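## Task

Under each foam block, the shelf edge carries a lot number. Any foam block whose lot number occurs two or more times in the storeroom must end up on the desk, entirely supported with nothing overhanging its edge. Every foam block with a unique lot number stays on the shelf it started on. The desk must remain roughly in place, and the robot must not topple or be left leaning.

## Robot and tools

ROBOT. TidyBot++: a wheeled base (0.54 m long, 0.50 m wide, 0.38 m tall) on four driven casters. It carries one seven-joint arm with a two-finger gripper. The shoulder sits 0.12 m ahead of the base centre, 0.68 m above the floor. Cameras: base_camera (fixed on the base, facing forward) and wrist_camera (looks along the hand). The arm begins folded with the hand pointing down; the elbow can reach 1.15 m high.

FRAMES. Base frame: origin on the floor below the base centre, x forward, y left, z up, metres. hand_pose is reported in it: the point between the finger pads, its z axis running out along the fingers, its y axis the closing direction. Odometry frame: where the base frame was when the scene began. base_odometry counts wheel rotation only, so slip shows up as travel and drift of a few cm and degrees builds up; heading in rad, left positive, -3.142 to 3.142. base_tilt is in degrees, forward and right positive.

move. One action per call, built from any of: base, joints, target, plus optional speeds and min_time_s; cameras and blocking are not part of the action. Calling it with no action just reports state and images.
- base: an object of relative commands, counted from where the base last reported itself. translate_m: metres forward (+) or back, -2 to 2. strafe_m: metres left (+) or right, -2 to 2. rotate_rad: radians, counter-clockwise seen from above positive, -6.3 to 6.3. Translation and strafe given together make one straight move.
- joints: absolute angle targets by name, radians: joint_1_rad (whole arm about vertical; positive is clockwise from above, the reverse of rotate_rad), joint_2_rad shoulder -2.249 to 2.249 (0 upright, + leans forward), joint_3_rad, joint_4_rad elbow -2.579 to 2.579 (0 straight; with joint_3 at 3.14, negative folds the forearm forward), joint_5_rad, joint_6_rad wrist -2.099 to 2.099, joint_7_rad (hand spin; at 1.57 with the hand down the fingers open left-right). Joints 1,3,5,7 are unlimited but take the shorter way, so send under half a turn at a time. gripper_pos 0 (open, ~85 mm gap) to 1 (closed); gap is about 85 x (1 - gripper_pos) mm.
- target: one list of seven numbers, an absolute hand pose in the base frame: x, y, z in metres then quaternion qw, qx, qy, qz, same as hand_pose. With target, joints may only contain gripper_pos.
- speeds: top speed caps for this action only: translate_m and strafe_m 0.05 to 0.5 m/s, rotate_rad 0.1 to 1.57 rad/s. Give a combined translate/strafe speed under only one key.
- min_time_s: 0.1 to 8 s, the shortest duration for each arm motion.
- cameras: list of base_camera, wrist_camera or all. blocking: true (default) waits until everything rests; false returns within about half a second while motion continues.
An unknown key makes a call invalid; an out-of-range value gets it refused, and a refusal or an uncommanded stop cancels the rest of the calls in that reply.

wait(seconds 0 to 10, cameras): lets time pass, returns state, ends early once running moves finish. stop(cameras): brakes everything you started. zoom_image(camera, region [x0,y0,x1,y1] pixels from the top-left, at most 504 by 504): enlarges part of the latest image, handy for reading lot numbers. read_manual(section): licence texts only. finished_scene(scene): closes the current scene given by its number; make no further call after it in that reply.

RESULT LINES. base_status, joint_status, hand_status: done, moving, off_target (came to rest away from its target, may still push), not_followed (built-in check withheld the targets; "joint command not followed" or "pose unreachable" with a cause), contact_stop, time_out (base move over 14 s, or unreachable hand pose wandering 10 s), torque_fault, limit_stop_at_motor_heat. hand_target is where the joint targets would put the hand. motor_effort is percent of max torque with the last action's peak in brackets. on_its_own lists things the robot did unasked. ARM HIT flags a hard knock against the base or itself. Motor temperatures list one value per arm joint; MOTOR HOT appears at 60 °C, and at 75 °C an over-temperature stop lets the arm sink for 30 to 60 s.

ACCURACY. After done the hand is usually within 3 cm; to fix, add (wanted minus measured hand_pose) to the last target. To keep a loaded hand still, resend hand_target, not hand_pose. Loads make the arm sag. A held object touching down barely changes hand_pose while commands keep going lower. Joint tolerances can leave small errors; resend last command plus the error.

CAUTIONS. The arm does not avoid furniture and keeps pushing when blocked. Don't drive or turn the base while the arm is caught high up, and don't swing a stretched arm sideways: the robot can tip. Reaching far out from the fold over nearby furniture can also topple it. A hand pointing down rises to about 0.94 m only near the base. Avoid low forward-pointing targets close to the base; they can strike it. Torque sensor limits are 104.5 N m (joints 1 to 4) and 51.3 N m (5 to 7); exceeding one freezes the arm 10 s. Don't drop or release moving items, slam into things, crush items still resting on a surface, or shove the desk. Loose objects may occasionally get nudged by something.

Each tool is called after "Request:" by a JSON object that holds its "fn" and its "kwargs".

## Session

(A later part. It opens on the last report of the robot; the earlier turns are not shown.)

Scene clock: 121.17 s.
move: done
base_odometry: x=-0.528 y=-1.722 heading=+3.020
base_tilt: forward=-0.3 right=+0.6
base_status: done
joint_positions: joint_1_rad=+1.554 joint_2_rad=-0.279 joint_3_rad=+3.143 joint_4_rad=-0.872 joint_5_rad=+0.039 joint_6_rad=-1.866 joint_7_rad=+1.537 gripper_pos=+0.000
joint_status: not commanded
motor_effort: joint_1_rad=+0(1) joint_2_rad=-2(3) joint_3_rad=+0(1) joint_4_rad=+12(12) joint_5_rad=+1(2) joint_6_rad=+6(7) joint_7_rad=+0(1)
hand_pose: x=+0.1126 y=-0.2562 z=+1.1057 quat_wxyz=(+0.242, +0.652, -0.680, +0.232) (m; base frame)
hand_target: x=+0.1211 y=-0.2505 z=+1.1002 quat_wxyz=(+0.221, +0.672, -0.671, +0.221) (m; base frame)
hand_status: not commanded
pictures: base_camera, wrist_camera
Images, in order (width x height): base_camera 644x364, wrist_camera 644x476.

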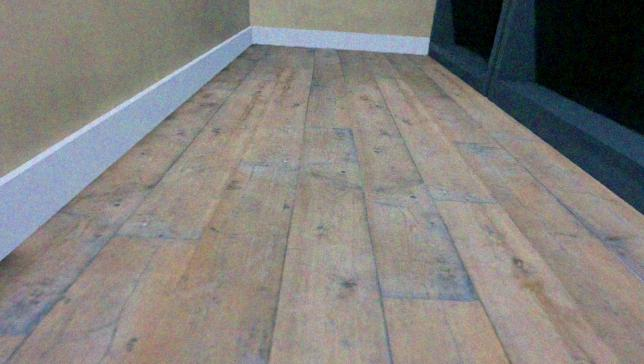

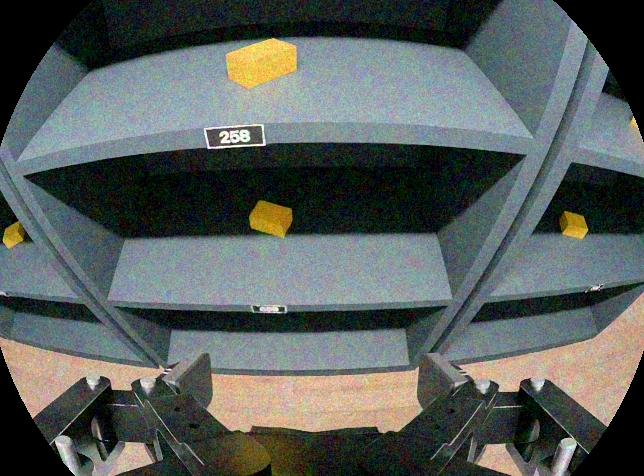

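Request:
{"fn": "zoom_image", "kwargs": {"camera": "wrist_camera", "region": [240, 298, 300, 320]}}

Request:
{"fn": "zoom_image", "kwargs": {"camera": "wrist_camera", "region": [200, 118, 272, 154]}}

Request:
{"fn": "move", "kwargs": {"base": {"translate_m": 0.88}, "cameras": ["all"]}}

Scaled by 8.400.

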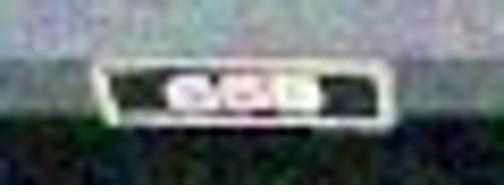

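Scaled by 7.000.

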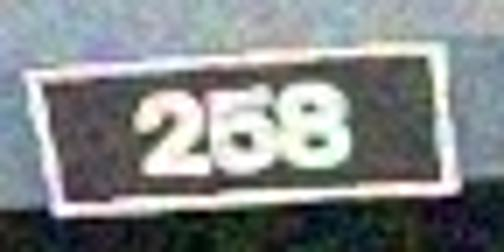

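Scene clock: 124.47 s.
move: done
base_odometry: x=-1.401 y=-1.615 heading=+3.020
base_tilt: forward=-0.3 right=+0.6
base_status: done
joint_positions: joint_1_rad=+1.554 joint_2_rad=-0.278 joint_3_rad=+3.143 joint_4_rad=-0.872 joint_5_rad=+0.039 joint_6_rad=-1.866 joint_7_rad=+1.537 gripper_pos=+0.000
joint_status: not commanded
motor_effort: joint_1_rad=-1(1) joint_2_rad=-3(3) joint_3_rad=+0(1) joint_4_rad=+11(12) joint_5_rad=+1(2) joint_6_rad=+6(7) joint_7_rad=+0(1)
hand_pose: x=+0.1126 y=-0.2564 z=+1.1055 quat_wxyz=(+0.242, +0.652, -0.680, +0.232) (m; base frame)
hand_target: x=+0.1211 y=-0.2505 z=+1.1002 quat_wxyz=(+0.221, +0.672, -0.671, +0.221) (m; base frame)
hand_status: not commanded
pictures: base_camera, wrist_camera
Images, in order (width x height): base_camera 644x364, wrist_camera 644x476.

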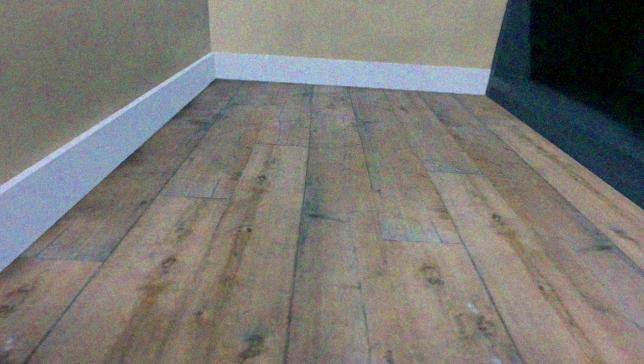

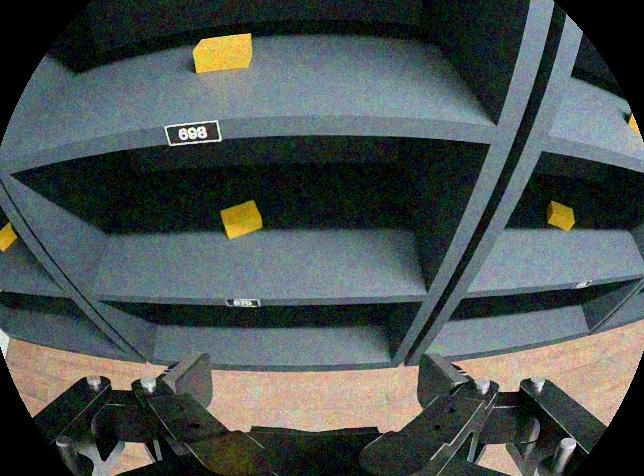

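Request:
{"fn": "zoom_image", "kwargs": {"camera": "wrist_camera", "region": [160, 115, 230, 150]}}

Request:
{"fn": "zoom_image", "kwargs": {"camera": "wrist_camera", "region": [215, 292, 275, 314]}}

Request:
{"fn": "zoom_image", "kwargs": {"camera": "wrist_camera", "region": [565, 275, 601, 295]}}

Request:
{"fn": "move", "kwargs": {"base": {"translate_m": 0.8}, "cameras": ["all"]}}

Scaled by 7.200.

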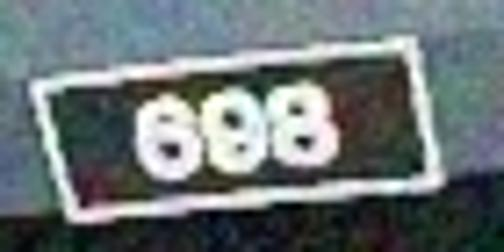

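Scaled by 8.400.

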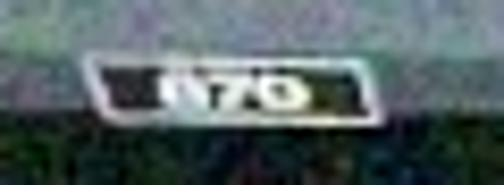

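Scaled by 14.000.

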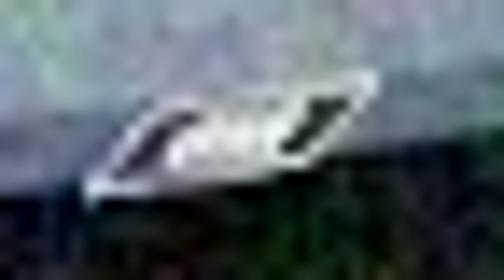

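Scene clock: 127.63 s.
move: done
base_odometry: x=-2.195 y=-1.519 heading=+3.020
base_tilt: forward=-0.4 right=+0.6
base_status: done
joint_positions: joint_1_rad=+1.554 joint_2_rad=-0.278 joint_3_rad=+3.143 joint_4_rad=-0.871 joint_5_rad=+0.039 joint_6_rad=-1.866 joint_7_rad=+1.537 gripper_pos=+0.000
joint_status: not commanded
motor_effort: joint_1_rad=+0(1) joint_2_rad=-3(4) joint_3_rad=+0(1) joint_4_rad=+11(12) joint_5_rad=+1(2) joint_6_rad=+6(7) joint_7_rad=+0(1)
hand_pose: x=+0.1126 y=-0.2566 z=+1.1054 quat_wxyz=(+0.242, +0.652, -0.681, +0.231) (m; base frame)
hand_target: x=+0.1211 y=-0.2505 z=+1.1002 quat_wxyz=(+0.221, +0.672, -0.671, +0.221) (m; base frame)
hand_status: not commanded
pictures: base_camera, wrist_camera
Images, in order (width x height): base_camera 644x364, wrist_camera 644x476.

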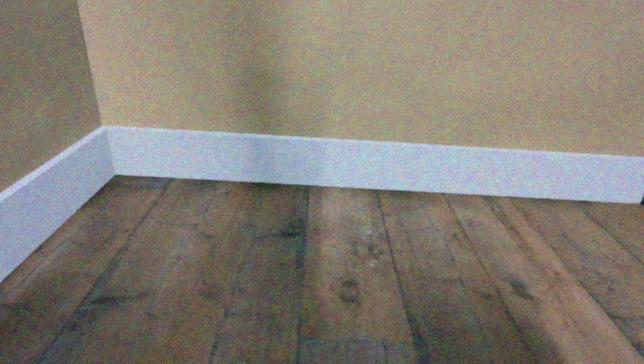

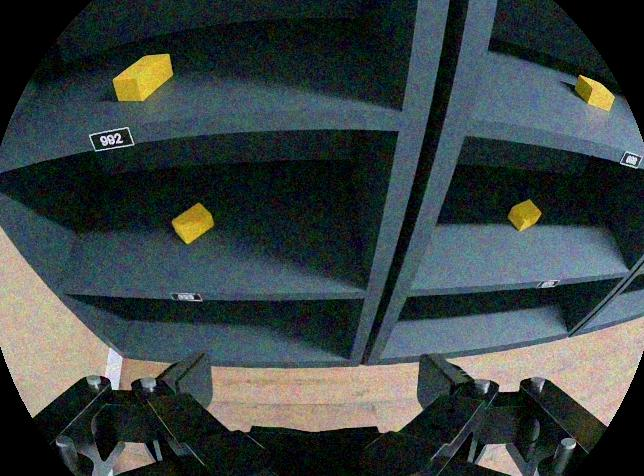

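Request:
{"fn": "move", "kwargs": {"joints": {"joint_2_rad": -0.92, "joint_4_rad": -2.45, "joint_6_rad": -0.62}, "cameras": ["wrist_camera"]}}

Request:
{"fn": "zoom_image", "kwargs": {"camera": "wrist_camera", "region": [100, 250, 300, 350]}}

Scene clock: 131.00 s.
move: done
base_odometry: x=-2.195 y=-1.519 heading=+3.020
base_tilt: forward=-0.3 right=+0.6
base_status: not commanded
joint_positions: joint_1_rad=+1.554 joint_2_rad=-0.896 joint_3_rad=+3.143 joint_4_rad=-2.409 joint_5_rad=+0.039 joint_6_rad=-0.686 joint_7_rad=+1.537 gripper_pos=+0.000
joint_status: all done
motor_effort: joint_1_rad=+0(1) joint_2_rad=+7(8) joint_3_rad=+1(1) joint_4_rad=+19(20) joint_5_rad=+1(1) joint_6_rad=+8(8) joint_7_rad=+0(1)
hand_pose: x=+0.1163 y=-0.2374 z=+0.7804 quat_wxyz=(+0.326, +0.630, -0.630, +0.317) (m; base frame)
hand_target: x=+0.1209 y=-0.2398 z=+0.7791 quat_wxyz=(+0.336, +0.622, -0.621, +0.336) (m; base frame)
hand_status: not commanded
pictures: wrist_camera
Images, in order (width x height): wrist_camera 644x476.

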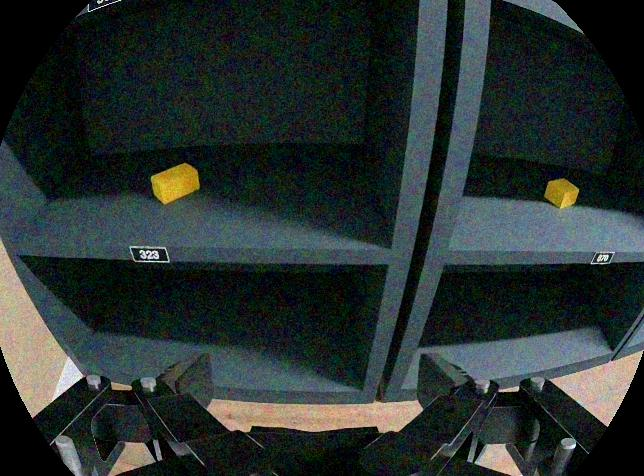

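Scaled by 2.520.

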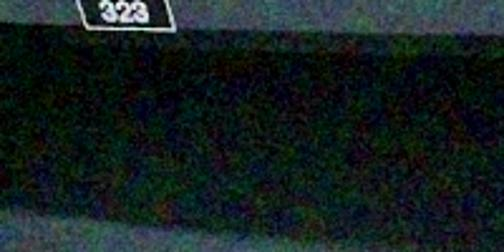

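Request:
{"fn": "zoom_image", "kwargs": {"camera": "wrist_camera", "region": [580, 245, 624, 270]}}

Request:
{"fn": "move", "kwargs": {"base": {"translate_m": -1.1}, "cameras": ["wrist_camera"]}}

Scaled by 11.455.

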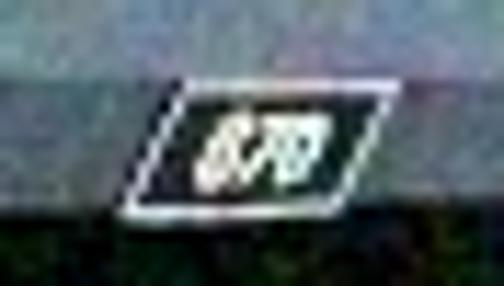

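Scene clock: 135.00 s.
move: done
base_odometry: x=-1.103 y=-1.652 heading=+3.020
base_tilt: forward=-0.3 right=+0.6
base_status: done
joint_positions: joint_1_rad=+1.557 joint_2_rad=-0.901 joint_3_rad=+3.143 joint_4_rad=-2.409 joint_5_rad=+0.039 joint_6_rad=-0.681 joint_7_rad=+1.537 gripper_pos=+0.000
joint_status: not commanded
motor_effort: joint_1_rad=-1(1) joint_2_rad=+7(8) joint_3_rad=+1(2) joint_4_rad=+19(20) joint_5_rad=+1(1) joint_6_rad=+8(8) joint_7_rad=+0(1)
hand_pose: x=+0.1158 y=-0.2375 z=+0.7823 quat_wxyz=(+0.329, +0.627, -0.629, +0.320) (m; base frame)
hand_target: x=+0.1209 y=-0.2398 z=+0.7791 quat_wxyz=(+0.336, +0.622, -0.621, +0.336) (m; base frame)
hand_status: not commanded
pictures: wrist_camera
Images, in order (width x height): wrist_camera 644x476.

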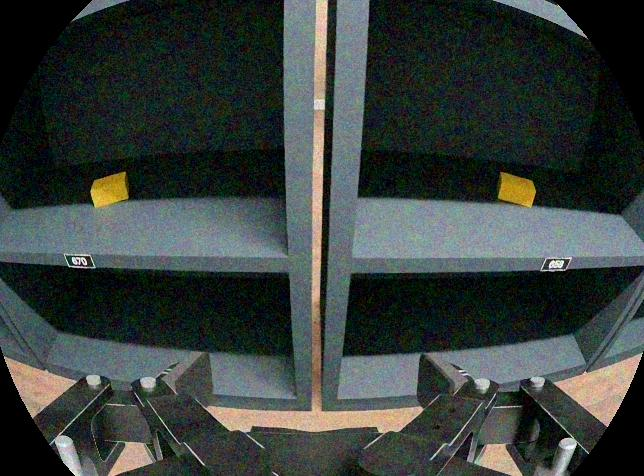

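Request:
{"fn": "zoom_image", "kwargs": {"camera": "wrist_camera", "region": [536, 252, 580, 277]}}

Request:
{"fn": "zoom_image", "kwargs": {"camera": "wrist_camera", "region": [58, 249, 102, 274]}}

Scaled by 11.455.

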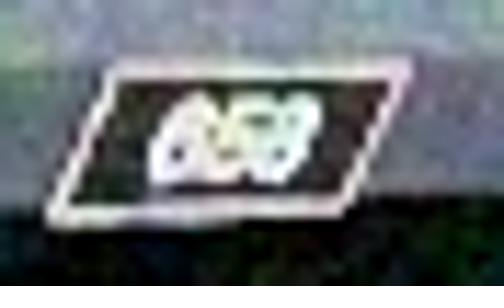

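Scaled by 11.455.

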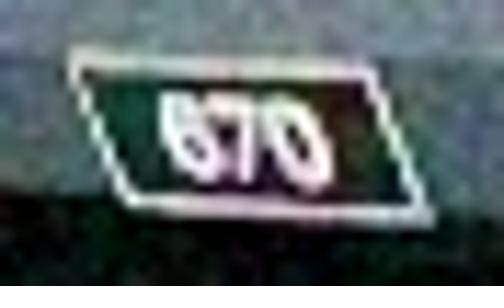

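Request:
{"fn": "move", "kwargs": {"base": {"translate_m": -0.4}, "cameras": ["wrist_camera"]}}

Request:
{"fn": "zoom_image", "kwargs": {"camera": "wrist_camera", "region": [230, 240, 310, 290]}}

Scene clock: 137.53 s.
move: done
base_odometry: x=-0.706 y=-1.701 heading=+3.020
base_tilt: forward=-0.4 right=+0.6
base_status: done
joint_positions: joint_1_rad=+1.557 joint_2_rad=-0.901 joint_3_rad=+3.143 joint_4_rad=-2.409 joint_5_rad=+0.039 joint_6_rad=-0.681 joint_7_rad=+1.537 gripper_pos=+0.000
joint_status: not commanded
motor_effort: joint_1_rad=+0(1) joint_2_rad=+7(8) joint_3_rad=+1(2) joint_4_rad=+19(20) joint_5_rad=+1(1) joint_6_rad=+8(8) joint_7_rad=+0(1)
hand_pose: x=+0.1157 y=-0.2375 z=+0.7823 quat_wxyz=(+0.329, +0.627, -0.629, +0.320) (m; base frame)
hand_target: x=+0.1209 y=-0.2398 z=+0.7791 quat_wxyz=(+0.336, +0.622, -0.621, +0.336) (m; base frame)
hand_status: not commanded
pictures: wrist_camera
Images, in order (width x height): wrist_camera 644x476.

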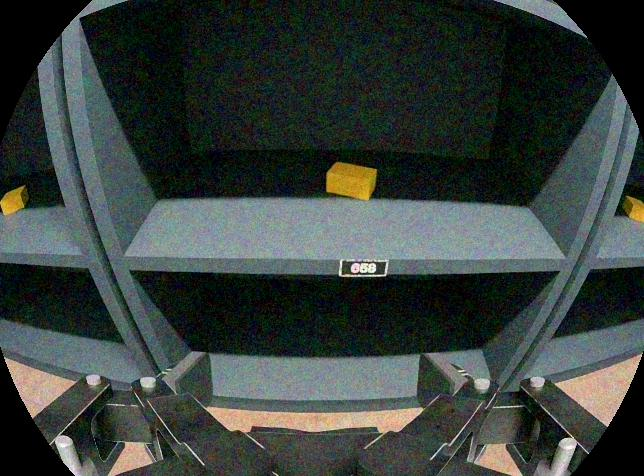

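Scaled by 6.300.

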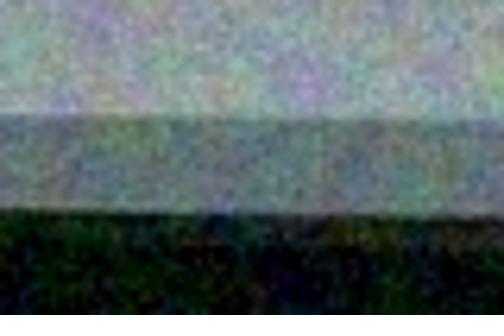

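Request:
{"fn": "zoom_image", "kwargs": {"camera": "wrist_camera", "region": [334, 252, 394, 284]}}

Scaled by 8.400.

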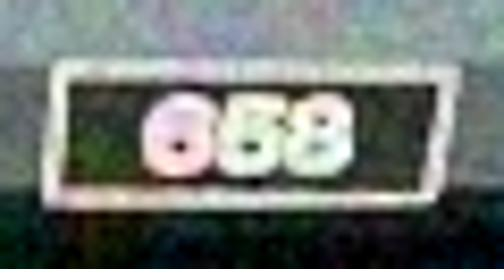

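Request:
{"fn": "move", "kwargs": {"joints": {"joint_2_rad": -0.4, "joint_4_rad": -2.3, "joint_6_rad": -0.35}, "cameras": ["wrist_camera"]}}

Scene clock: 139.80 s.
move: done
base_odometry: x=-0.706 y=-1.701 heading=+3.020
base_tilt: forward=-0.4 right=+0.6
base_status: not commanded
joint_positions: joint_1_rad=+1.557 joint_2_rad=-0.416 joint_3_rad=+3.143 joint_4_rad=-2.329 joint_5_rad=+0.039 joint_6_rad=-0.415 joint_7_rad=+1.537 gripper_pos=+0.000
joint_status: all done
motor_effort: joint_1_rad=+0(1) joint_2_rad=-4(8) joint_3_rad=+0(1) joint_4_rad=+18(19) joint_5_rad=+1(1) joint_6_rad=+7(8) joint_7_rad=+0(1)
hand_pose: x=+0.1199 y=-0.3525 z=+0.7476 quat_wxyz=(+0.283, +0.652, -0.647, +0.277) (m; base frame)
hand_target: x=+0.1213 y=-0.3758 z=+0.7722 quat_wxyz=(+0.305, +0.639, -0.637, +0.305) (m; base frame)
hand_status: not commanded
pictures: wrist_camera
Images, in order (width x height): wrist_camera 644x476.

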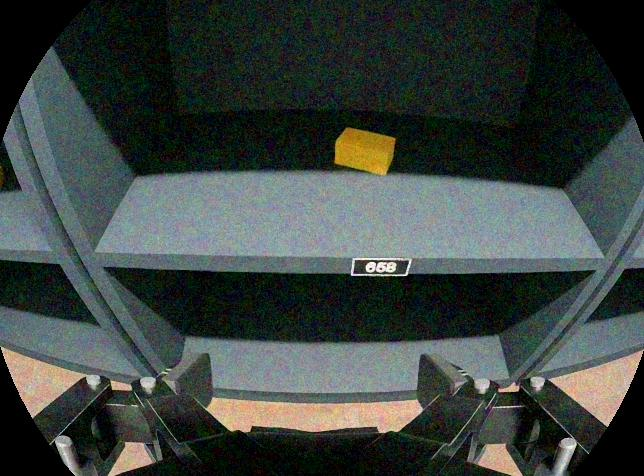

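Request:
{"fn": "zoom_image", "kwargs": {"camera": "wrist_camera", "region": [346, 252, 416, 284]}}

Scaled by 7.200.

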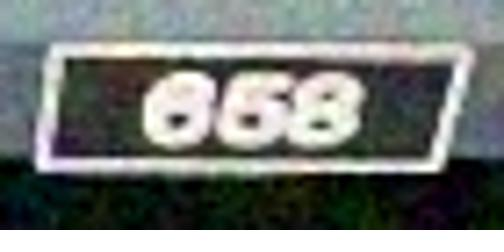

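Request:
{"fn": "move", "kwargs": {"base": {"translate_m": 0.85}, "joints": {"joint_1_rad": 1.57, "joint_2_rad": -0.23, "joint_4_rad": -1.5, "joint_6_rad": -0.6}, "cameras": ["all"]}}

Request:
{"fn": "zoom_image", "kwargs": {"camera": "wrist_camera", "region": [250, 180, 390, 300]}}

Scene clock: 143.97 s.
move: done
base_odometry: x=-1.550 y=-1.598 heading=+3.021
base_tilt: forward=-0.4 right=+0.6
base_status: done
joint_positions: joint_1_rad=+1.558 joint_2_rad=-0.258 joint_3_rad=+3.142 joint_4_rad=-1.527 joint_5_rad=+0.039 joint_6_rad=-0.543 joint_7_rad=+1.537 gripper_pos=+0.000
joint_status: all done
motor_effort: joint_1_rad=-1(2) joint_2_rad=-10(11) joint_3_rad=+0(3) joint_4_rad=+19(20) joint_5_rad=+1(1) joint_6_rad=+9(9) joint_7_rad=+0(1)
hand_pose: x=+0.1204 y=-0.4949 z=+1.1077 quat_wxyz=(+0.439, +0.556, -0.557, +0.434) (m; base frame)
hand_target: x=+0.1217 y=-0.5018 z=+1.0929 quat_wxyz=(+0.419, +0.569, -0.568, +0.420) (m; base frame)
hand_status: not commanded
pictures: base_camera, wrist_camera
Images, in order (width x height): base_camera 644x364, wrist_camera 644x476.

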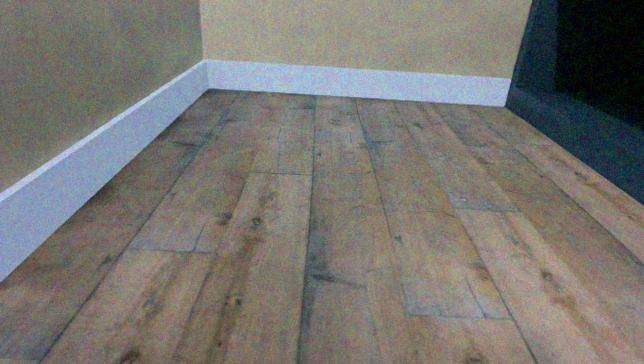

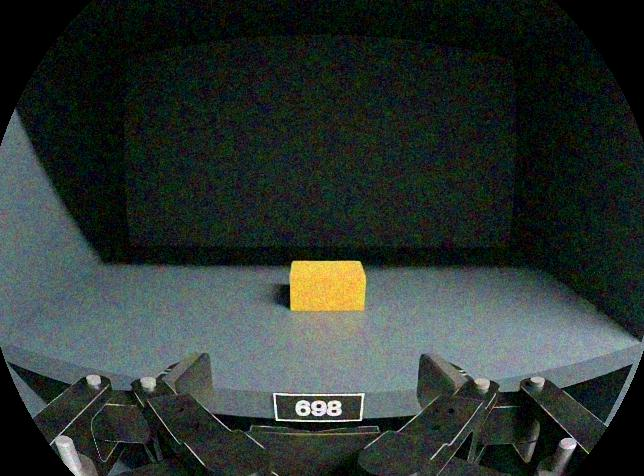

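Scaled by 3.600.

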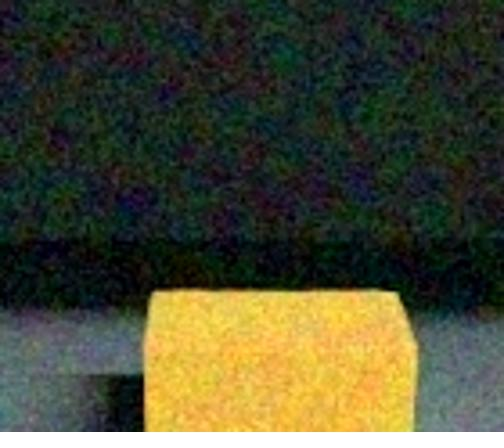

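Request:
{"fn": "move", "kwargs": {"base": {"translate_m": 0.37, "strafe_m": -0.08}, "joints": {"joint_1_rad": 1.57, "joint_2_rad": 0.1, "joint_4_rad": -0.905, "joint_5_rad": 1.28, "joint_6_rad": -1.28, "joint_7_rad": 0.276}, "cameras": ["all"]}}

Scene clock: 148.77 s.
move: done
base_odometry: x=-1.908 y=-1.474 heading=+3.022
base_tilt: forward=-0.3 right=+0.6
base_status: done
joint_positions: joint_1_rad=+1.559 joint_2_rad=+0.066 joint_3_rad=+3.139 joint_4_rad=-0.932 joint_5_rad=+1.203 joint_6_rad=-1.224 joint_7_rad=+0.321 gripper_pos=+0.000
joint_status: all done
motor_effort: joint_1_rad=+0(2) joint_2_rad=-16(18) joint_3_rad=+1(2) joint_4_rad=+14(20) joint_5_rad=+8(8) joint_6_rad=+5(11) joint_7_rad=+0(1)
hand_pose: x=-0.1467 y=-0.4421 z=+1.2404 quat_wxyz=(+0.611, +0.061, -0.739, +0.276) (m; base frame)
hand_target: x=-0.1647 y=-0.4294 z=+1.2443 quat_wxyz=(+0.631, +0.020, -0.734, +0.249) (m; base frame)
hand_status: not commanded
pictures: base_camera, wrist_camera
Images, in order (width x height): base_camera 644x364, wrist_camera 644x476.

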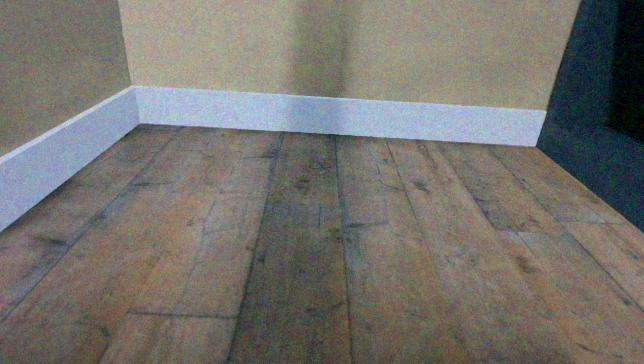

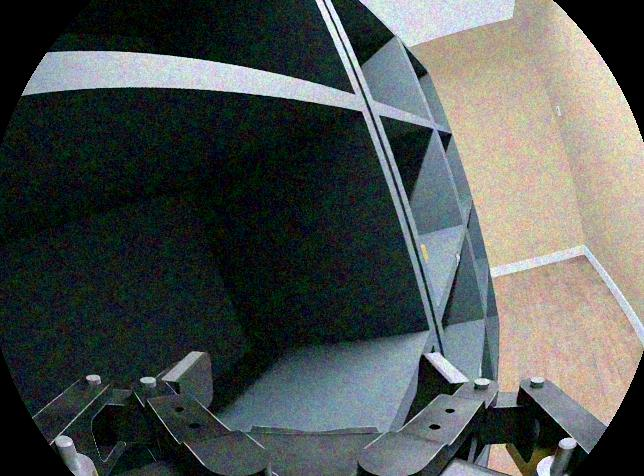

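Request:
{"fn": "move", "kwargs": {"base": {"translate_m": -0.095}, "cameras": []}}

Request:
{"fn": "move", "kwargs": {"joints": {"joint_2_rad": 0.385}, "min_time_s": 1.2, "cameras": ["all"]}}

Scene clock: 151.13 s.
move: done
base_odometry: x=-1.813 y=-1.485 heading=+3.022
base_tilt: forward=-0.4 right=+0.6
base_status: done
joint_positions: joint_1_rad=+1.563 joint_2_rad=+0.070 joint_3_rad=+3.139 joint_4_rad=-0.930 joint_5_rad=+1.208 joint_6_rad=-1.228 joint_7_rad=+0.319 gripper_pos=+0.000
joint_status: not commanded
motor_effort: joint_1_rad=+0(2) joint_2_rad=-16(18) joint_3_rad=+1(2) joint_4_rad=+15(15) joint_5_rad=+8(8) joint_6_rad=+6(7) joint_7_rad=+0(0)
hand_pose: x=-0.1495 y=-0.4410 z=+1.2401 quat_wxyz=(+0.613, +0.057, -0.739, +0.272) (m; base frame)
hand_target: x=-0.1647 y=-0.4294 z=+1.2443 quat_wxyz=(+0.631, +0.020, -0.734, +0.249) (m; base frame)
hand_status: not commanded
pictures: none
No camera images: "cameras" was empty.

Scene clock: 152.63 s.
move: done
base_odometry: x=-1.813 y=-1.485 heading=+3.022
base_tilt: forward=-0.4 right=+0.6
base_status: not commanded
joint_positions: joint_1_rad=+1.563 joint_2_rad=+0.358 joint_3_rad=+3.139 joint_4_rad=-0.925 joint_5_rad=+1.211 joint_6_rad=-1.229 joint_7_rad=+0.319 gripper_pos=+0.000
joint_status: all done
motor_effort: joint_1_rad=-1(1) joint_2_rad=-26(29) joint_3_rad=+1(2) joint_4_rad=+16(18) joint_5_rad=+8(9) joint_6_rad=+4(6) joint_7_rad=+0(1)
hand_pose: x=-0.1487 y=-0.5811 z=+1.0956 quat_wxyz=(+0.601, +0.143, -0.769, +0.165) (m; base frame)
hand_target: x=-0.1646 y=-0.5702 z=+1.1010 quat_wxyz=(+0.622, +0.110, -0.762, +0.143) (m; base frame)
hand_status: not commanded
pictures: base_camera, wrist_camera
Images, in order (width x height): base_camera 644x364, wrist_camera 644x476.

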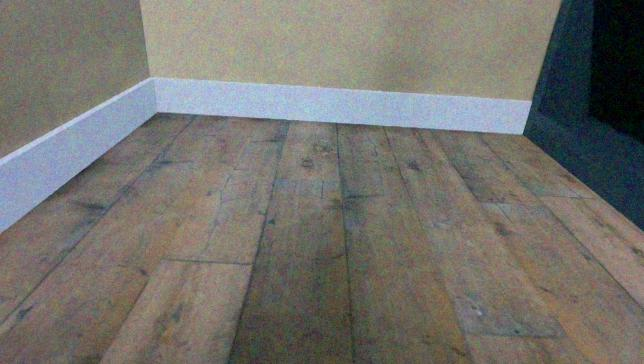

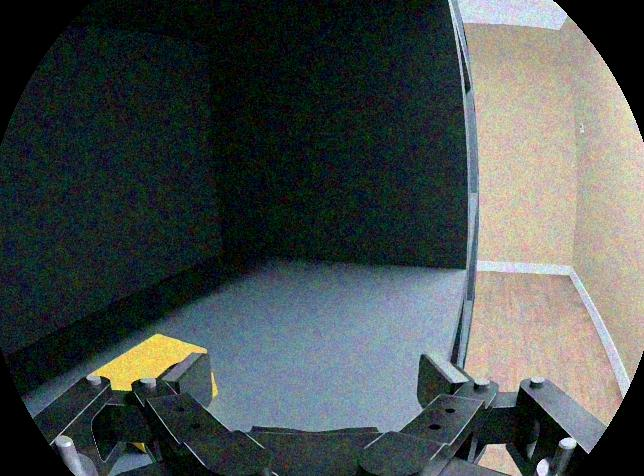

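Request:
{"fn": "move", "kwargs": {"joints": {"joint_5_rad": 1.34, "joint_6_rad": -1.468, "joint_7_rad": 0.206}, "cameras": []}}

Request:
{"fn": "move", "kwargs": {"base": {"strafe_m": -0.12}, "speeds": {"strafe_m": 0.2}, "cameras": ["all"]}}

Scene clock: 154.93 s.
move: done
base_odometry: x=-1.813 y=-1.485 heading=+3.022
base_tilt: forward=-0.4 right=+0.6
base_status: not commanded
joint_positions: joint_1_rad=+1.567 joint_2_rad=+0.358 joint_3_rad=+3.140 joint_4_rad=-0.925 joint_5_rad=+1.273 joint_6_rad=-1.436 joint_7_rad=+0.242 gripper_pos=+0.000
joint_status: all done
motor_effort: joint_1_rad=-1(2) joint_2_rad=-25(29) joint_3_rad=+1(3) joint_4_rad=+16(17) joint_5_rad=+9(10) joint_6_rad=+3(5) joint_7_rad=+0(1)
hand_pose: x=-0.1721 y=-0.5164 z=+1.0898 quat_wxyz=(+0.608, +0.052, -0.786, +0.098) (m; base frame)
hand_target: x=-0.1805 y=-0.5111 z=+1.0992 quat_wxyz=(+0.630, +0.025, -0.771, +0.086) (m; base frame)
hand_status: not commanded
pictures: none
No camera images: "cameras" was empty.

Scene clock: 156.33 s.
move: done
base_odometry: x=-1.799 y=-1.366 heading=+3.021
base_tilt: forward=-0.4 right=+0.6
base_status: done
joint_positions: joint_1_rad=+1.567 joint_2_rad=+0.359 joint_3_rad=+3.140 joint_4_rad=-0.924 joint_5_rad=+1.273 joint_6_rad=-1.436 joint_7_rad=+0.242 gripper_pos=+0.000
joint_status: not commanded
motor_effort: joint_1_rad=+0(1) joint_2_rad=-25(29) joint_3_rad=+2(2) joint_4_rad=+15(17) joint_5_rad=+9(10) joint_6_rad=+3(4) joint_7_rad=+0(1)
hand_pose: x=-0.1721 y=-0.5168 z=+1.0896 quat_wxyz=(+0.608, +0.052, -0.786, +0.098) (m; base frame)
hand_target: x=-0.1805 y=-0.5111 z=+1.0992 quat_wxyz=(+0.630, +0.025, -0.771, +0.086) (m; base frame)
hand_status: not commanded
pictures: base_camera, wrist_camera
Images, in order (width x height): base_camera 644x364, wrist_camera 644x476.

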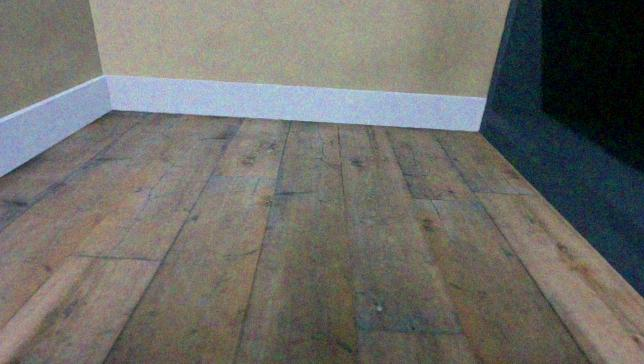

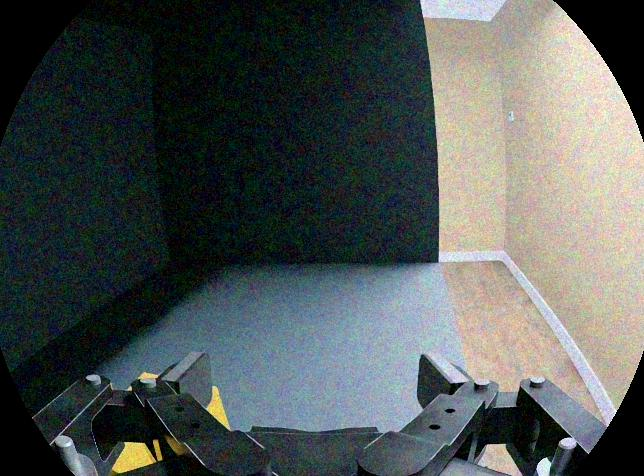

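Request:
{"fn": "move", "kwargs": {"base": {"strafe_m": -0.085, "translate_m": 0.01}, "speeds": {"strafe_m": 0.2}, "joints": {"joint_2_rad": 0.425}, "min_time_s": 0.8, "cameras": ["all"]}}

Scene clock: 158.80 s.
move: done
base_odometry: x=-1.798 y=-1.280 heading=+3.021
base_tilt: forward=-0.3 right=+0.6
base_status: done
joint_positions: joint_1_rad=+1.567 joint_2_rad=+0.399 joint_3_rad=+3.140 joint_4_rad=-0.924 joint_5_rad=+1.273 joint_6_rad=-1.436 joint_7_rad=+0.242 gripper_pos=+0.000
joint_status: all done
motor_effort: joint_1_rad=+0(3) joint_2_rad=-27(30) joint_3_rad=+2(2) joint_4_rad=+16(16) joint_5_rad=+9(10) joint_6_rad=+3(4) joint_7_rad=+0(1)
hand_pose: x=-0.1721 y=-0.5325 z=+1.0689 quat_wxyz=(+0.607, +0.064, -0.788, +0.082) (m; base frame)
hand_target: x=-0.1804 y=-0.5274 z=+1.0784 quat_wxyz=(+0.630, +0.038, -0.773, +0.070) (m; base frame)
hand_status: not commanded
pictures: base_camera, wrist_camera
Images, in order (width x height): base_camera 644x364, wrist_camera 644x476.

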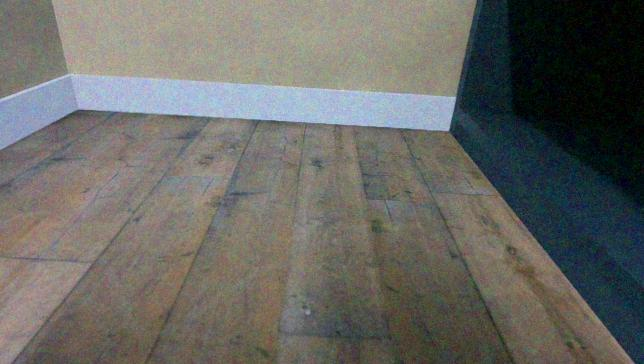

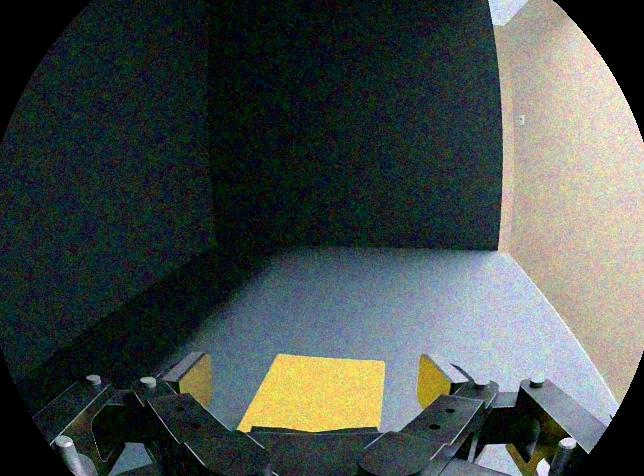

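Request:
{"fn": "move", "kwargs": {"base": {"strafe_m": 0.015}, "speeds": {"strafe_m": 0.05}, "joints": {"joint_2_rad": 0.485}, "min_time_s": 0.7, "cameras": ["wrist_camera"]}}

Scene clock: 160.63 s.
move: done
base_odometry: x=-1.800 y=-1.295 heading=+3.021
base_tilt: forward=-0.4 right=+0.6
base_status: done
joint_positions: joint_1_rad=+1.567 joint_2_rad=+0.445 joint_3_rad=+3.140 joint_4_rad=-0.924 joint_5_rad=+1.273 joint_6_rad=-1.436 joint_7_rad=+0.242 gripper_pos=+0.000
joint_status: all done
motor_effort: joint_1_rad=+0(2) joint_2_rad=-28(31) joint_3_rad=+2(2) joint_4_rad=+16(16) joint_5_rad=+9(10) joint_6_rad=+2(3) joint_7_rad=+0(1)
hand_pose: x=-0.1721 y=-0.5498 z=+1.0440 quat_wxyz=(+0.606, +0.078, -0.789, +0.064) (m; base frame)
hand_target: x=-0.1804 y=-0.5503 z=+1.0461 quat_wxyz=(+0.628, +0.057, -0.774, +0.047) (m; base frame)
hand_status: not commanded
pictures: wrist_camera
Images, in order (width x height): wrist_camera 644x476.

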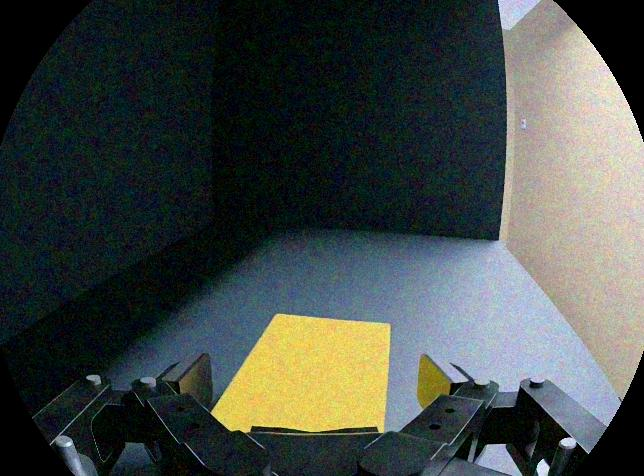

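Request:
{"fn": "move", "kwargs": {"joints": {"gripper_pos": 0.5}, "cameras": ["wrist_camera"]}}

Scene clock: 161.63 s.
move: off_target
base_odometry: x=-1.800 y=-1.295 heading=+3.021
base_tilt: forward=-0.3 right=+0.6
base_status: not commanded
joint_positions: joint_1_rad=+1.567 joint_2_rad=+0.445 joint_3_rad=+3.140 joint_4_rad=-0.924 joint_5_rad=+1.276 joint_6_rad=-1.436 joint_7_rad=+0.242 gripper_pos=+0.393
joint_status: gripper_pos off_target (ended at +0.393, target +0.500)
motor_effort: joint_1_rad=+0(1) joint_2_rad=-28(29) joint_3_rad=+2(2) joint_4_rad=+15(16) joint_5_rad=+9(10) joint_6_rad=+2(3) joint_7_rad=-1(1)
hand_pose: x=-0.1723 y=-0.5496 z=+1.0448 quat_wxyz=(+0.607, +0.078, -0.789, +0.064) (m; base frame)
hand_target: x=-0.1804 y=-0.5503 z=+1.0461 quat_wxyz=(+0.628, +0.057, -0.774, +0.047) (m; base frame)
hand_status: not commanded
pictures: wrist_camera
Images, in order (width x height): wrist_camera 644x476.

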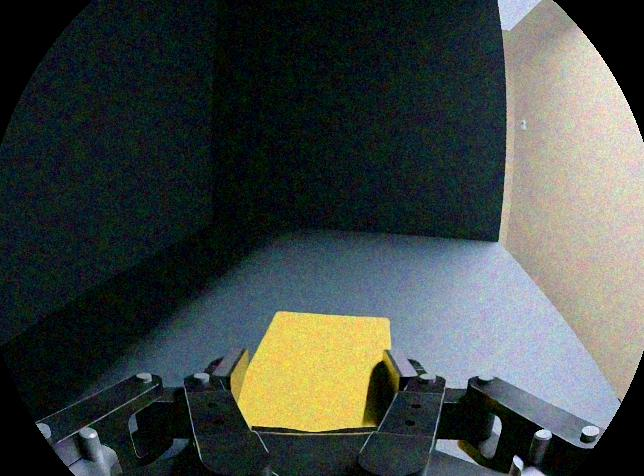

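Request:
{"fn": "move", "kwargs": {"joints": {"joint_4_rad": -0.7}}}

Request:
{"fn": "move", "kwargs": {"base": {"strafe_m": 0.27}, "speeds": {"strafe_m": 0.3}, "cameras": ["wrist_camera"]}}

Scene clock: 163.87 s.
move: done
base_odometry: x=-1.800 y=-1.295 heading=+3.021
base_tilt: forward=-0.4 right=+0.6
base_status: not commanded
joint_positions: joint_1_rad=+1.567 joint_2_rad=+0.447 joint_3_rad=+3.140 joint_4_rad=-0.726 joint_5_rad=+1.276 joint_6_rad=-1.436 joint_7_rad=+0.242 gripper_pos=+0.393
joint_status: all done
motor_effort: joint_1_rad=+0(1) joint_2_rad=-28(31) joint_3_rad=+2(2) joint_4_rad=+15(17) joint_5_rad=+9(10) joint_6_rad=+4(4) joint_7_rad=+0(1)
hand_pose: x=-0.1724 y=-0.5469 z=+1.1158 quat_wxyz=(+0.611, +0.018, -0.779, +0.140) (m; base frame)
hand_target: x=-0.1805 y=-0.5444 z=+1.1182 quat_wxyz=(+0.631, -0.008, -0.766, +0.126) (m; base frame)
hand_status: not commanded
pictures: none

Scene clock: 165.77 s.
move: done
base_odometry: x=-1.833 y=-1.563 heading=+3.021
base_tilt: forward=-0.4 right=+0.6
base_status: done
joint_positions: joint_1_rad=+1.567 joint_2_rad=+0.454 joint_3_rad=+3.140 joint_4_rad=-0.725 joint_5_rad=+1.276 joint_6_rad=-1.436 joint_7_rad=+0.242 gripper_pos=+0.393
joint_status: not commanded
motor_effort: joint_1_rad=-1(2) joint_2_rad=-27(32) joint_3_rad=+2(3) joint_4_rad=+15(16) joint_5_rad=+9(10) joint_6_rad=+5(5) joint_7_rad=+0(1)
hand_pose: x=-0.1725 y=-0.5496 z=+1.1127 quat_wxyz=(+0.611, +0.020, -0.779, +0.138) (m; base frame)
hand_target: x=-0.1805 y=-0.5444 z=+1.1182 quat_wxyz=(+0.631, -0.008, -0.766, +0.126) (m; base frame)
hand_status: not commanded
pictures: wrist_camera
Images, in order (width x height): wrist_camera 644x476.

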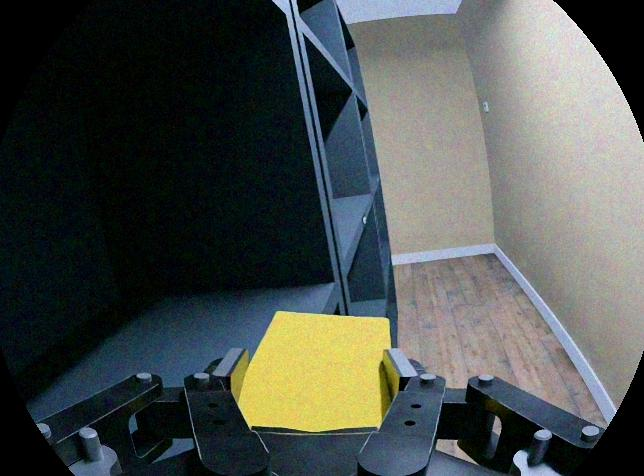

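Request:
{"fn": "move", "kwargs": {"joints": {"joint_1_rad": 1.1, "joint_2_rad": -0.68, "joint_4_rad": -2.03, "joint_5_rad": 0.0, "joint_6_rad": -0.28, "joint_7_rad": 1.57}, "min_time_s": 1.2}}

Request:
{"fn": "move", "kwargs": {"base": {"translate_m": -1.6, "strafe_m": -0.09}, "cameras": ["all"]}}

Scene clock: 169.47 s.
move: done
base_odometry: x=-1.833 y=-1.563 heading=+3.021
base_tilt: forward=-0.3 right=+0.6
base_status: not commanded
joint_positions: joint_1_rad=+1.119 joint_2_rad=-0.666 joint_3_rad=+3.140 joint_4_rad=-1.988 joint_5_rad=+0.071 joint_6_rad=-0.350 joint_7_rad=+1.525 gripper_pos=+0.393
joint_status: all done
motor_effort: joint_1_rad=-1(2) joint_2_rad=+0(30) joint_3_rad=+1(2) joint_4_rad=+19(21) joint_5_rad=+1(10) joint_6_rad=+10(11) joint_7_rad=+0(1)
hand_pose: x=+0.2689 y=-0.3211 z=+1.0593 quat_wxyz=(+0.370, +0.629, -0.393, +0.560) (m; base frame)
hand_target: x=+0.2810 y=-0.3135 z=+1.0594 quat_wxyz=(+0.358, +0.621, -0.380, +0.585) (m; base frame)
hand_status: not commanded
pictures: none

Scene clock: 174.03 s.
move: done
base_odometry: x=-0.233 y=-1.667 heading=+3.020
base_tilt: forward=-0.4 right=+0.6
base_status: done
joint_positions: joint_1_rad=+1.118 joint_2_rad=-0.667 joint_3_rad=+3.139 joint_4_rad=-1.988 joint_5_rad=+0.068 joint_6_rad=-0.347 joint_7_rad=+1.527 gripper_pos=+0.393
joint_status: not commanded
motor_effort: joint_1_rad=-1(1) joint_2_rad=+1(2) joint_3_rad=+1(2) joint_4_rad=+20(20) joint_5_rad=+1(1) joint_6_rad=+9(10) joint_7_rad=+0(1)
hand_pose: x=+0.2696 y=-0.3206 z=+1.0600 quat_wxyz=(+0.369, +0.628, -0.392, +0.562) (m; base frame)
hand_target: x=+0.2810 y=-0.3135 z=+1.0594 quat_wxyz=(+0.358, +0.621, -0.380, +0.585) (m; base frame)
hand_status: not commanded
pictures: base_camera, wrist_camera
Images, in order (width x height): base_camera 644x364, wrist_camera 644x476.

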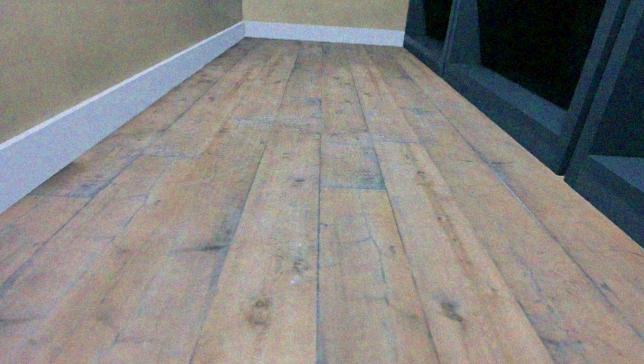

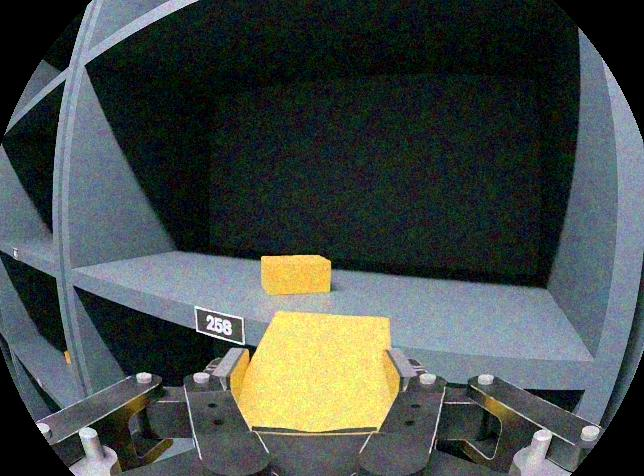

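Request:
{"fn": "move", "kwargs": {"base": {"translate_m": -1.45}}}

Request:
{"fn": "move", "kwargs": {"base": {"strafe_m": -1.38}, "cameras": ["all"]}}

Scene clock: 178.60 s.
move: done
base_odometry: x=+1.206 y=-1.843 heading=+3.020
base_tilt: forward=-0.4 right=+0.6
base_status: done
joint_positions: joint_1_rad=+1.118 joint_2_rad=-0.668 joint_3_rad=+3.139 joint_4_rad=-1.988 joint_5_rad=+0.067 joint_6_rad=-0.346 joint_7_rad=+1.527 gripper_pos=+0.393
joint_status: not commanded
motor_effort: joint_1_rad=+0(1) joint_2_rad=+1(2) joint_3_rad=+1(2) joint_4_rad=+19(20) joint_5_rad=+1(1) joint_6_rad=+9(10) joint_7_rad=+0(1)
hand_pose: x=+0.2697 y=-0.3202 z=+1.0603 quat_wxyz=(+0.369, +0.628, -0.392, +0.562) (m; base frame)
hand_target: x=+0.2810 y=-0.3135 z=+1.0594 quat_wxyz=(+0.358, +0.621, -0.380, +0.585) (m; base frame)
hand_status: not commanded
pictures: none

Scene clock: 182.73 s.
move: done
base_odometry: x=+1.373 y=-0.473 heading=+3.020
base_tilt: forward=-0.3 right=+0.6
base_status: done
joint_positions: joint_1_rad=+1.117 joint_2_rad=-0.672 joint_3_rad=+3.139 joint_4_rad=-1.989 joint_5_rad=+0.067 joint_6_rad=-0.345 joint_7_rad=+1.527 gripper_pos=+0.393
joint_status: not commanded
motor_effort: joint_1_rad=+0(1) joint_2_rad=+1(4) joint_3_rad=+1(2) joint_4_rad=+19(20) joint_5_rad=+1(1) joint_6_rad=+10(10) joint_7_rad=+0(1)
hand_pose: x=+0.2692 y=-0.3187 z=+1.0619 quat_wxyz=(+0.370, +0.626, -0.391, +0.564) (m; base frame)
hand_target: x=+0.2810 y=-0.3135 z=+1.0594 quat_wxyz=(+0.358, +0.621, -0.380, +0.585) (m; base frame)
hand_status: not commanded
pictures: base_camera, wrist_camera
Images, in order (width x height): base_camera 644x364, wrist_camera 644x476.

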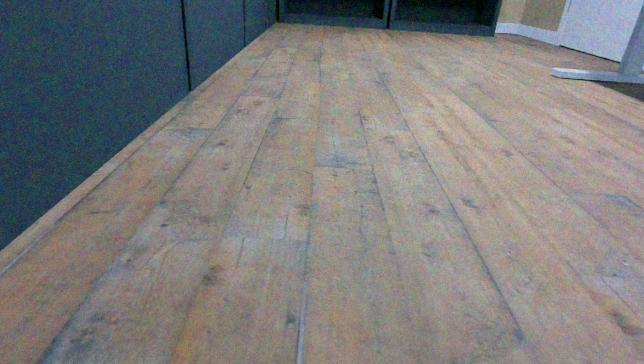

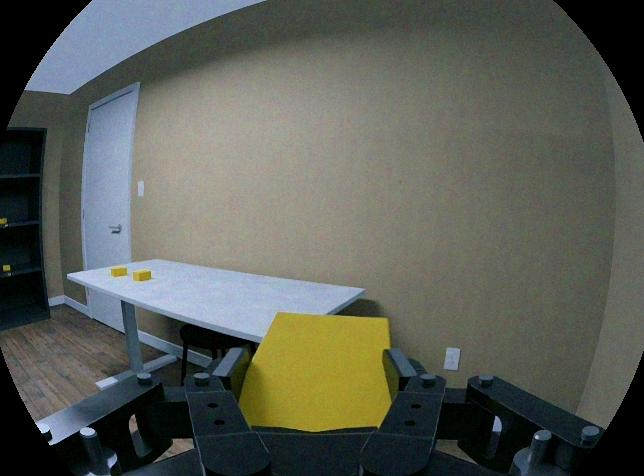

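Request:
{"fn": "move", "kwargs": {"base": {"translate_m": 1.15, "strafe_m": -0.6}, "joints": {"joint_1_rad": 1.57}, "cameras": ["all"]}}

Request:
{"fn": "move", "kwargs": {"joints": {"joint_2_rad": 0.37, "joint_4_rad": -1.63, "joint_6_rad": 0.12, "joint_5_rad": -0.03, "joint_7_rad": 1.58}, "min_time_s": 1.8, "cameras": ["wrist_camera"]}}

Scene clock: 186.60 s.
move: done
base_odometry: x=+0.305 y=+0.263 heading=+3.019
base_tilt: forward=-0.3 right=+0.6
base_status: done
joint_positions: joint_1_rad=+1.552 joint_2_rad=-0.675 joint_3_rad=+3.140 joint_4_rad=-1.989 joint_5_rad=+0.066 joint_6_rad=-0.344 joint_7_rad=+1.527 gripper_pos=+0.393
joint_status: all done
motor_effort: joint_1_rad=+0(2) joint_2_rad=+2(4) joint_3_rad=+1(2) joint_4_rad=+19(20) joint_5_rad=+1(1) joint_6_rad=+9(10) joint_7_rad=+0(1)
hand_pose: x=+0.1209 y=-0.3511 z=+1.0632 quat_wxyz=(+0.484, +0.526, -0.516, +0.472) (m; base frame)
hand_target: x=+0.1215 y=-0.3529 z=+1.0594 quat_wxyz=(+0.485, +0.515, -0.514, +0.485) (m; base frame)
hand_status: not commanded
pictures: base_camera, wrist_camera
Images, in order (width x height): base_camera 644x364, wrist_camera 644x476.

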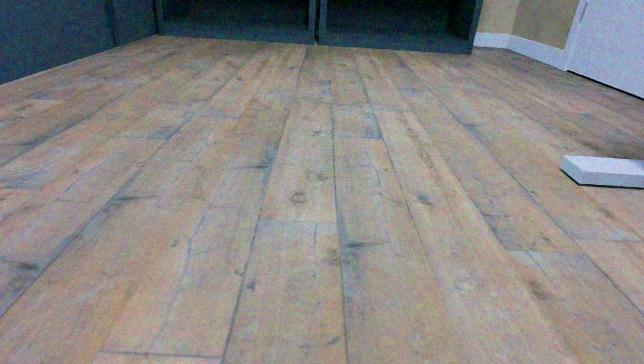

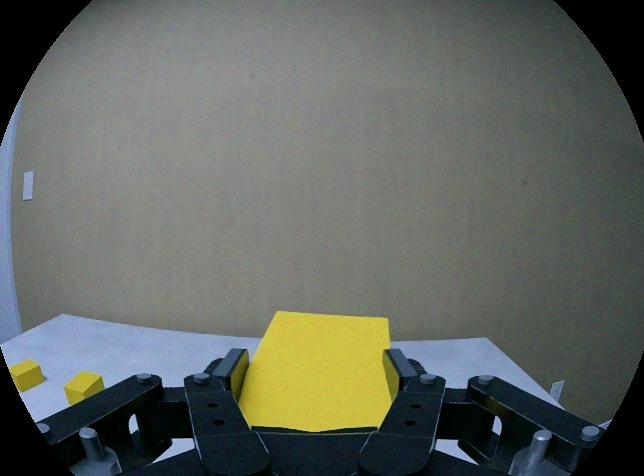

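Scene clock: 188.93 s.
move: done
base_odometry: x=+0.305 y=+0.263 heading=+3.019
base_tilt: forward=-0.3 right=+0.6
base_status: not commanded
joint_positions: joint_1_rad=+1.552 joint_2_rad=+0.333 joint_3_rad=+3.140 joint_4_rad=-1.661 joint_5_rad=+0.040 joint_6_rad=+0.051 joint_7_rad=+1.537 gripper_pos=+0.393
joint_status: all done
motor_effort: joint_1_rad=+0(1) joint_2_rad=-28(29) joint_3_rad=+0(1) joint_4_rad=+18(20) joint_5_rad=+1(2) joint_6_rad=+8(11) joint_7_rad=+0(1)
hand_pose: x=+0.1353 y=-0.7138 z=+0.8375 quat_wxyz=(+0.395, +0.592, -0.576, +0.403) (m; base frame)
hand_target: x=+0.1208 y=-0.7345 z=+0.8486 quat_wxyz=(+0.413, +0.565, -0.577, +0.421) (m; base frame)
hand_status: not commanded
pictures: wrist_camera
Images, in order (width x height): wrist_camera 644x476.

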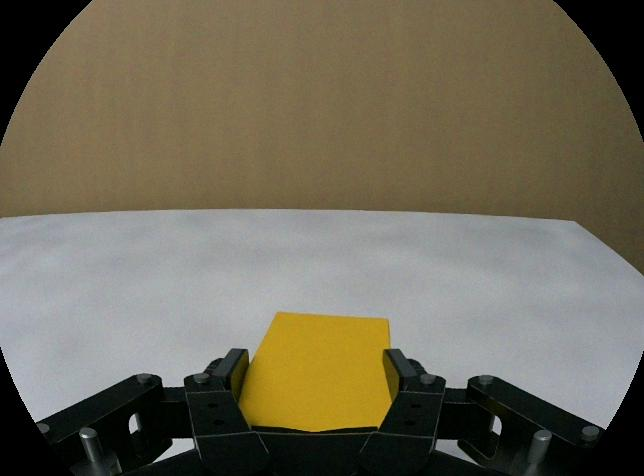

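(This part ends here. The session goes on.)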